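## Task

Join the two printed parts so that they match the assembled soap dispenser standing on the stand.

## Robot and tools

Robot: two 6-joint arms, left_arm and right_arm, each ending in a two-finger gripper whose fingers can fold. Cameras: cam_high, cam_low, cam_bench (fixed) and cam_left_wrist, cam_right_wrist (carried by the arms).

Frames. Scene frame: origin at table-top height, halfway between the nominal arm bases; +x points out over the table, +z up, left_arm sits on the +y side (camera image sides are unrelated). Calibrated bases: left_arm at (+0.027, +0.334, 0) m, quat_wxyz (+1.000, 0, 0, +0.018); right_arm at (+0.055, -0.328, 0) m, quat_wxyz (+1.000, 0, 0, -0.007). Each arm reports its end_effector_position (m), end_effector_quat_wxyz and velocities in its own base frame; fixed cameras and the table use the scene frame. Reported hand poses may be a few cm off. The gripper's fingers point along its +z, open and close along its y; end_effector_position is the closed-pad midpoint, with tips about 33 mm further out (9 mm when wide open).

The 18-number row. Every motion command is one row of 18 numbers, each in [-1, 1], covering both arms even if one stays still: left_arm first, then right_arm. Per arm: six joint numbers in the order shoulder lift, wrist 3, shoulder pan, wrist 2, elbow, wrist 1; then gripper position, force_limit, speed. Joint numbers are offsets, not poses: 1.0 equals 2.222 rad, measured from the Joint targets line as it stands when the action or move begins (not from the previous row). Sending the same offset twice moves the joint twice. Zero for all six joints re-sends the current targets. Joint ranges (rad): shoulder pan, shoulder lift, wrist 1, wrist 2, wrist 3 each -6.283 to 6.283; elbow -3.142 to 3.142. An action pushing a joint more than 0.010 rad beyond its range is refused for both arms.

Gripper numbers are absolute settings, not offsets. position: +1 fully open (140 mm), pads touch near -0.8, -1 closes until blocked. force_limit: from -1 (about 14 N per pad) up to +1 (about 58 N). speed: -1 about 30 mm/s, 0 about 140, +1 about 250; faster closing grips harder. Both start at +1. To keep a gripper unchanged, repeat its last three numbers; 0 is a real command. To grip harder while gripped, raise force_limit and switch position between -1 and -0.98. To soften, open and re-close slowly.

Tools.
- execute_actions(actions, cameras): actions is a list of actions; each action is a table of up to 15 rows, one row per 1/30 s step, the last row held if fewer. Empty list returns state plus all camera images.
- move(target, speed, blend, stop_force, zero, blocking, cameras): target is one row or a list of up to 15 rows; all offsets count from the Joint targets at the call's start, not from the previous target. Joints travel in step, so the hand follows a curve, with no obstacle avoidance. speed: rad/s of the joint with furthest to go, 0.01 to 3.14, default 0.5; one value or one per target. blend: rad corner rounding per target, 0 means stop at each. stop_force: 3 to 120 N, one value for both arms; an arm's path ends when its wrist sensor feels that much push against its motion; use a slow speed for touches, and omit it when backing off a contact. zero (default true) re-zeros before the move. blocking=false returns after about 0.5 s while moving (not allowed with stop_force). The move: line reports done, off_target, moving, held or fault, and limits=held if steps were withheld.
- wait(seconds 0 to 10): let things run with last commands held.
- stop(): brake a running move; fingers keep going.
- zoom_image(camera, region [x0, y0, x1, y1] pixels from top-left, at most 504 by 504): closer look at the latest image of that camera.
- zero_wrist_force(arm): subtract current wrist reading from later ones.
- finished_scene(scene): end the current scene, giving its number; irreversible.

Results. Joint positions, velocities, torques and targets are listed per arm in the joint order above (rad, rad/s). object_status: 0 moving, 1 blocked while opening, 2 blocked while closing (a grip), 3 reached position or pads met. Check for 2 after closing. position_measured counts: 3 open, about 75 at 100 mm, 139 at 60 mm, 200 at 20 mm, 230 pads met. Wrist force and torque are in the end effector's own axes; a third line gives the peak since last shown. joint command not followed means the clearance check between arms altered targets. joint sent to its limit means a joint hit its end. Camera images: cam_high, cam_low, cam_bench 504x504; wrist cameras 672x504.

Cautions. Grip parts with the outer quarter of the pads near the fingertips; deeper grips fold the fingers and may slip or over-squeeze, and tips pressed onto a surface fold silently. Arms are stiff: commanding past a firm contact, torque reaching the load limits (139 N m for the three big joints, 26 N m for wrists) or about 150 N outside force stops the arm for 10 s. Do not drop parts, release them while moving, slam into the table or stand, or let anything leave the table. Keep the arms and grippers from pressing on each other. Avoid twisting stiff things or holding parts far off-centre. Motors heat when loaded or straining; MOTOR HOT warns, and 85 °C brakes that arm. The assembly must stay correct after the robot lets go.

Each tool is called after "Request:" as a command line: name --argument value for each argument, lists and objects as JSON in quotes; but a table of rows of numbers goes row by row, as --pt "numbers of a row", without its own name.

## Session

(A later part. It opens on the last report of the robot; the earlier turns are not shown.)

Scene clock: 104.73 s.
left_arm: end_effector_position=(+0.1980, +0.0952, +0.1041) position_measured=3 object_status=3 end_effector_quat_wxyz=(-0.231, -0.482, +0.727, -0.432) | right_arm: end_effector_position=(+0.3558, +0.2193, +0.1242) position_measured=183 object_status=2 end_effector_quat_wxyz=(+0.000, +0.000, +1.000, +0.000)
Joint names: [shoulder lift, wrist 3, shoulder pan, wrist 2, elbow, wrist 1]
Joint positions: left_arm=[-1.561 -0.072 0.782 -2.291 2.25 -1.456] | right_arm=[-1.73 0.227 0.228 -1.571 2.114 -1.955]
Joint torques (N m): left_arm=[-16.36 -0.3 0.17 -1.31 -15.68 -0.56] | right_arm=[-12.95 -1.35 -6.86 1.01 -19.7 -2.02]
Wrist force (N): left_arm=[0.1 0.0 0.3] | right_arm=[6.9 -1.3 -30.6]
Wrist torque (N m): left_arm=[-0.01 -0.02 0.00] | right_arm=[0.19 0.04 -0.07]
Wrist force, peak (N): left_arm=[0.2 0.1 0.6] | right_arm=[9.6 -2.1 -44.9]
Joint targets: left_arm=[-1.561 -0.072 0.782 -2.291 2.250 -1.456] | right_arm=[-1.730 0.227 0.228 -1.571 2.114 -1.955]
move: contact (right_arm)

Request:
move --pt "0 0 0 0 0 0 1 1 1 -0.0003 0 0 0 -0.0007 0.001 -1 0 -1" --pt "0 0 0 0 0 0 1 1 1 -0.0003 0 0 0 -0.0007 0.001 0.05 0 -1" --speed 0.03 --cameras '["cam_right_wrist","cam_bench","cam_high"]'

Request:
zoom_image --camera "cam_right_wrist" --region '[270, 100, 470, 300]'

Request:
zoom_image --camera "cam_bench" --region '[270, 240, 380, 370]'

Scene clock: 110.07 s.
left_arm: end_effector_position=(+0.1980, +0.0952, +0.1041) position_measured=3 object_status=3 end_effector_quat_wxyz=(-0.231, -0.482, +0.727, -0.432) | right_arm: end_effector_position=(+0.3559, +0.2193, +0.1250) position_measured=123 object_status=0 end_effector_quat_wxyz=(+0.000, +0.000, +1.000, +0.000)
Joint names: [shoulder lift, wrist 3, shoulder pan, wrist 2, elbow, wrist 1]
Joint positions: left_arm=[-1.561 -0.072 0.782 -2.291 2.25 -1.456] | right_arm=[-1.731 0.227 0.228 -1.571 2.112 -1.953]
Joint torques (N m): left_arm=[-17.36 -0.28 -0.56 -1.29 -15.37 -0.54] | right_arm=[-24.51 -1.49 -6.59 0.99 -30.54 -3.99]
Wrist force (N): left_arm=[0.2 0.0 0.2] | right_arm=[0.5 0.3 0.4]
Wrist torque (N m): left_arm=[-0.01 -0.03 0.00] | right_arm=[0.07 -0.01 -0.07]
Wrist force, peak (N): left_arm=[0.4 0.1 0.6] | right_arm=[6.8 -1.4 -30.9]
Joint targets: left_arm=[-1.561 -0.072 0.782 -2.291 2.250 -1.456] | right_arm=[-1.731 0.227 0.228 -1.571 2.112 -1.953]
move: done
Images, in order (width x height): cam_high 504x504, cam_bench 504x504, cam_right_wrist 672x504.

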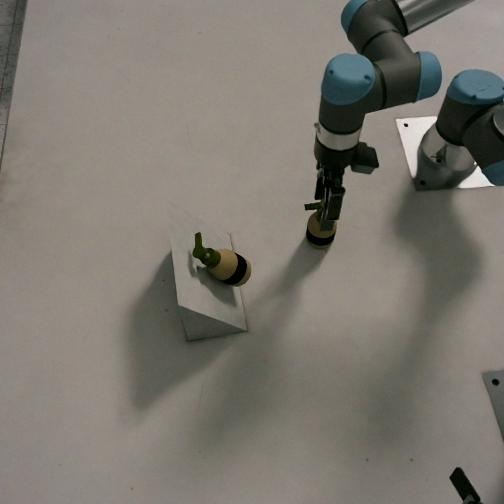

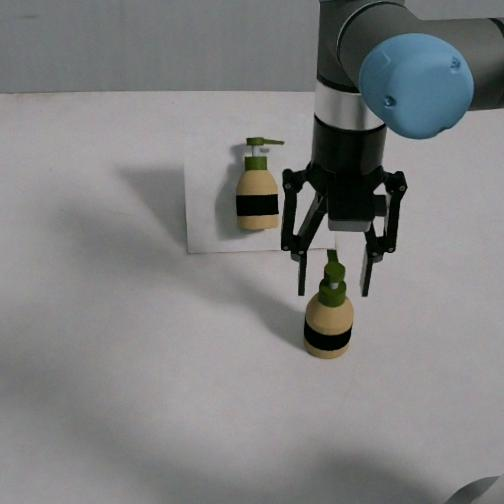

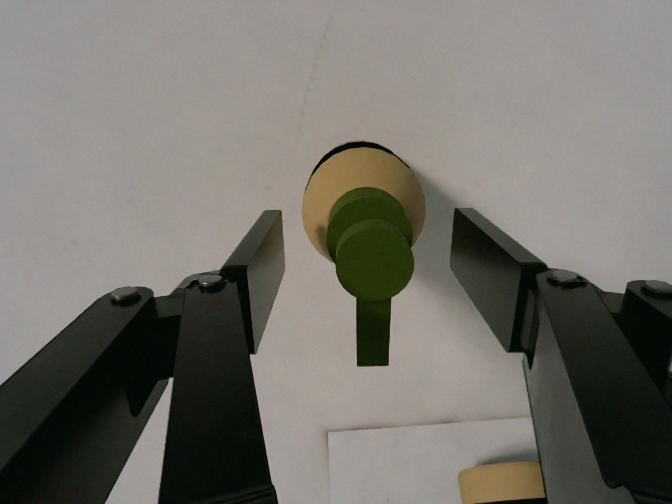

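Scaled by 2.520 from the camera's 672x504 image, which has a finer 960x720 frame.

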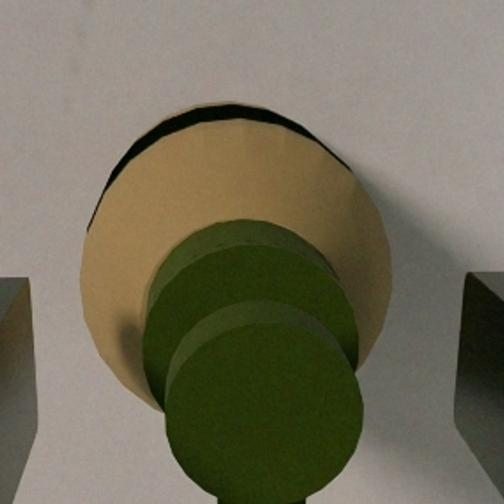

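Scaled by 3.877 from the camera's 504x504 image, which has a finer 720x720 frame.

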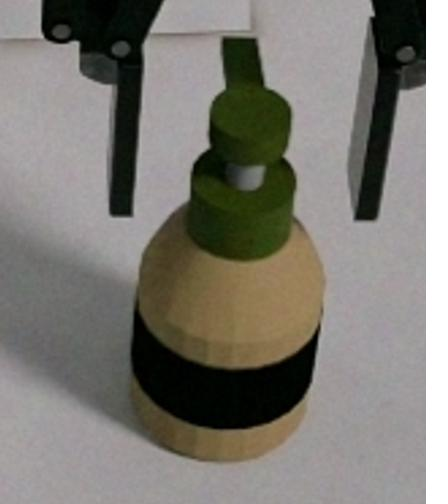

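Request:
move --pt "0 0 0 0 0 0 1 1 1 -0.0086 0 0 0 -0.0183 0.0275 0.05 0 -1" --pt "0 0 0 0 0 0 1 1 1 -0.0153 0 0 0 -0.0364 0.0522 0.05 0 -1" --pt "0 0 0 0 0 0 1 1 1 -0.0285 0 0 0 -0.1021 0.1312 0.05 0 -1" --speed '[0.1,0.1,0.3]' --blend '[0.02,0.02,0]' --cameras '["cam_right_wrist","cam_bench"]'

Request:
zoom_image --camera "cam_bench" --region '[270, 240, 380, 370]'

Scene clock: 116.20 s.
left_arm: end_effector_position=(+0.1980, +0.0952, +0.1041) position_measured=3 object_status=3 end_effector_quat_wxyz=(-0.231, -0.482, +0.727, -0.432) | right_arm: end_effector_position=(+0.3557, +0.2193, +0.2300) position_measured=123 object_status=3 end_effector_quat_wxyz=(+0.000, +0.000, +1.000, +0.000)
Joint names: [shoulder lift, wrist 3, shoulder pan, wrist 2, elbow, wrist 1]
Joint positions: left_arm=[-1.561 -0.072 0.782 -2.291 2.25 -1.456] | right_arm=[-1.794 0.227 0.228 -1.571 1.885 -1.662]
Joint torques (N m): left_arm=[-16.78 -0.33 -0.5 -1.52 -15.71 -0.53] | right_arm=[-5.93 -1.37 -6.77 1.02 -27.27 -1.95]
Wrist force (N): left_arm=[0.4 0.0 0.2] | right_arm=[0.7 0.1 0.7]
Wrist torque (N m): left_arm=[0.00 -0.07 0.00] | right_arm=[-0.01 -0.07 -0.09]
Wrist force, peak (N): left_arm=[0.7 0.0 0.2] | right_arm=[0.9 0.2 1.4]
Joint targets: left_arm=[-1.561 -0.072 0.782 -2.291 2.250 -1.456] | right_arm=[-1.794 0.227 0.228 -1.571 1.885 -1.661]
move: done
Images, in order (width x height): cam_bench 504x504, cam_right_wrist 672x504.

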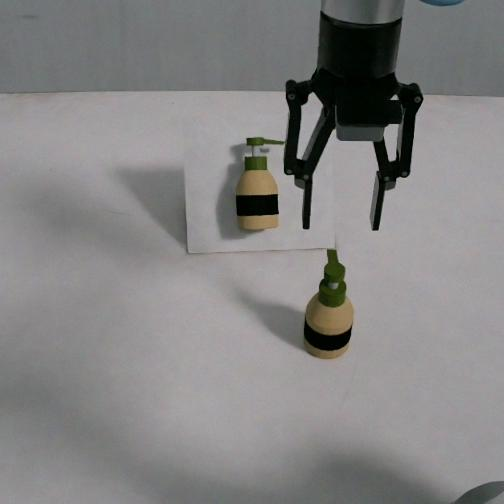

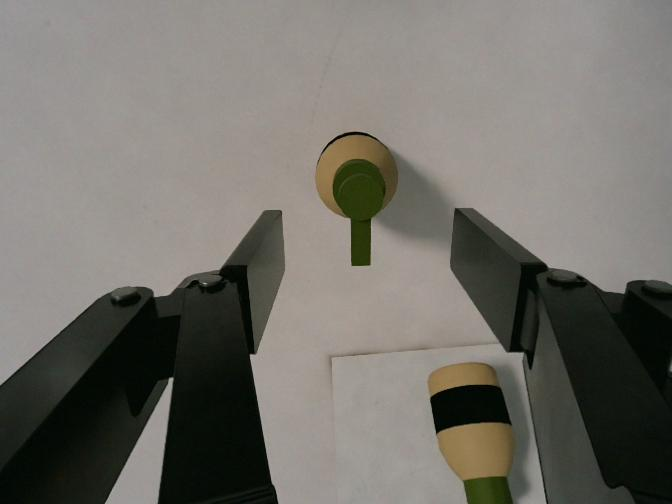

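Scaled by 3.877 from the camera's 504x504 image, which has a finer 720x720 frame.

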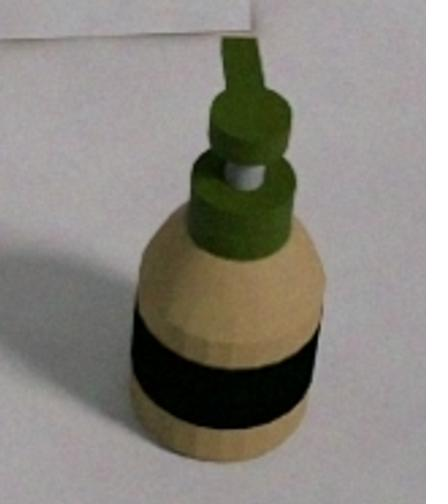

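Request:
finished_scene --scene 2

The scene is finished: the task was done.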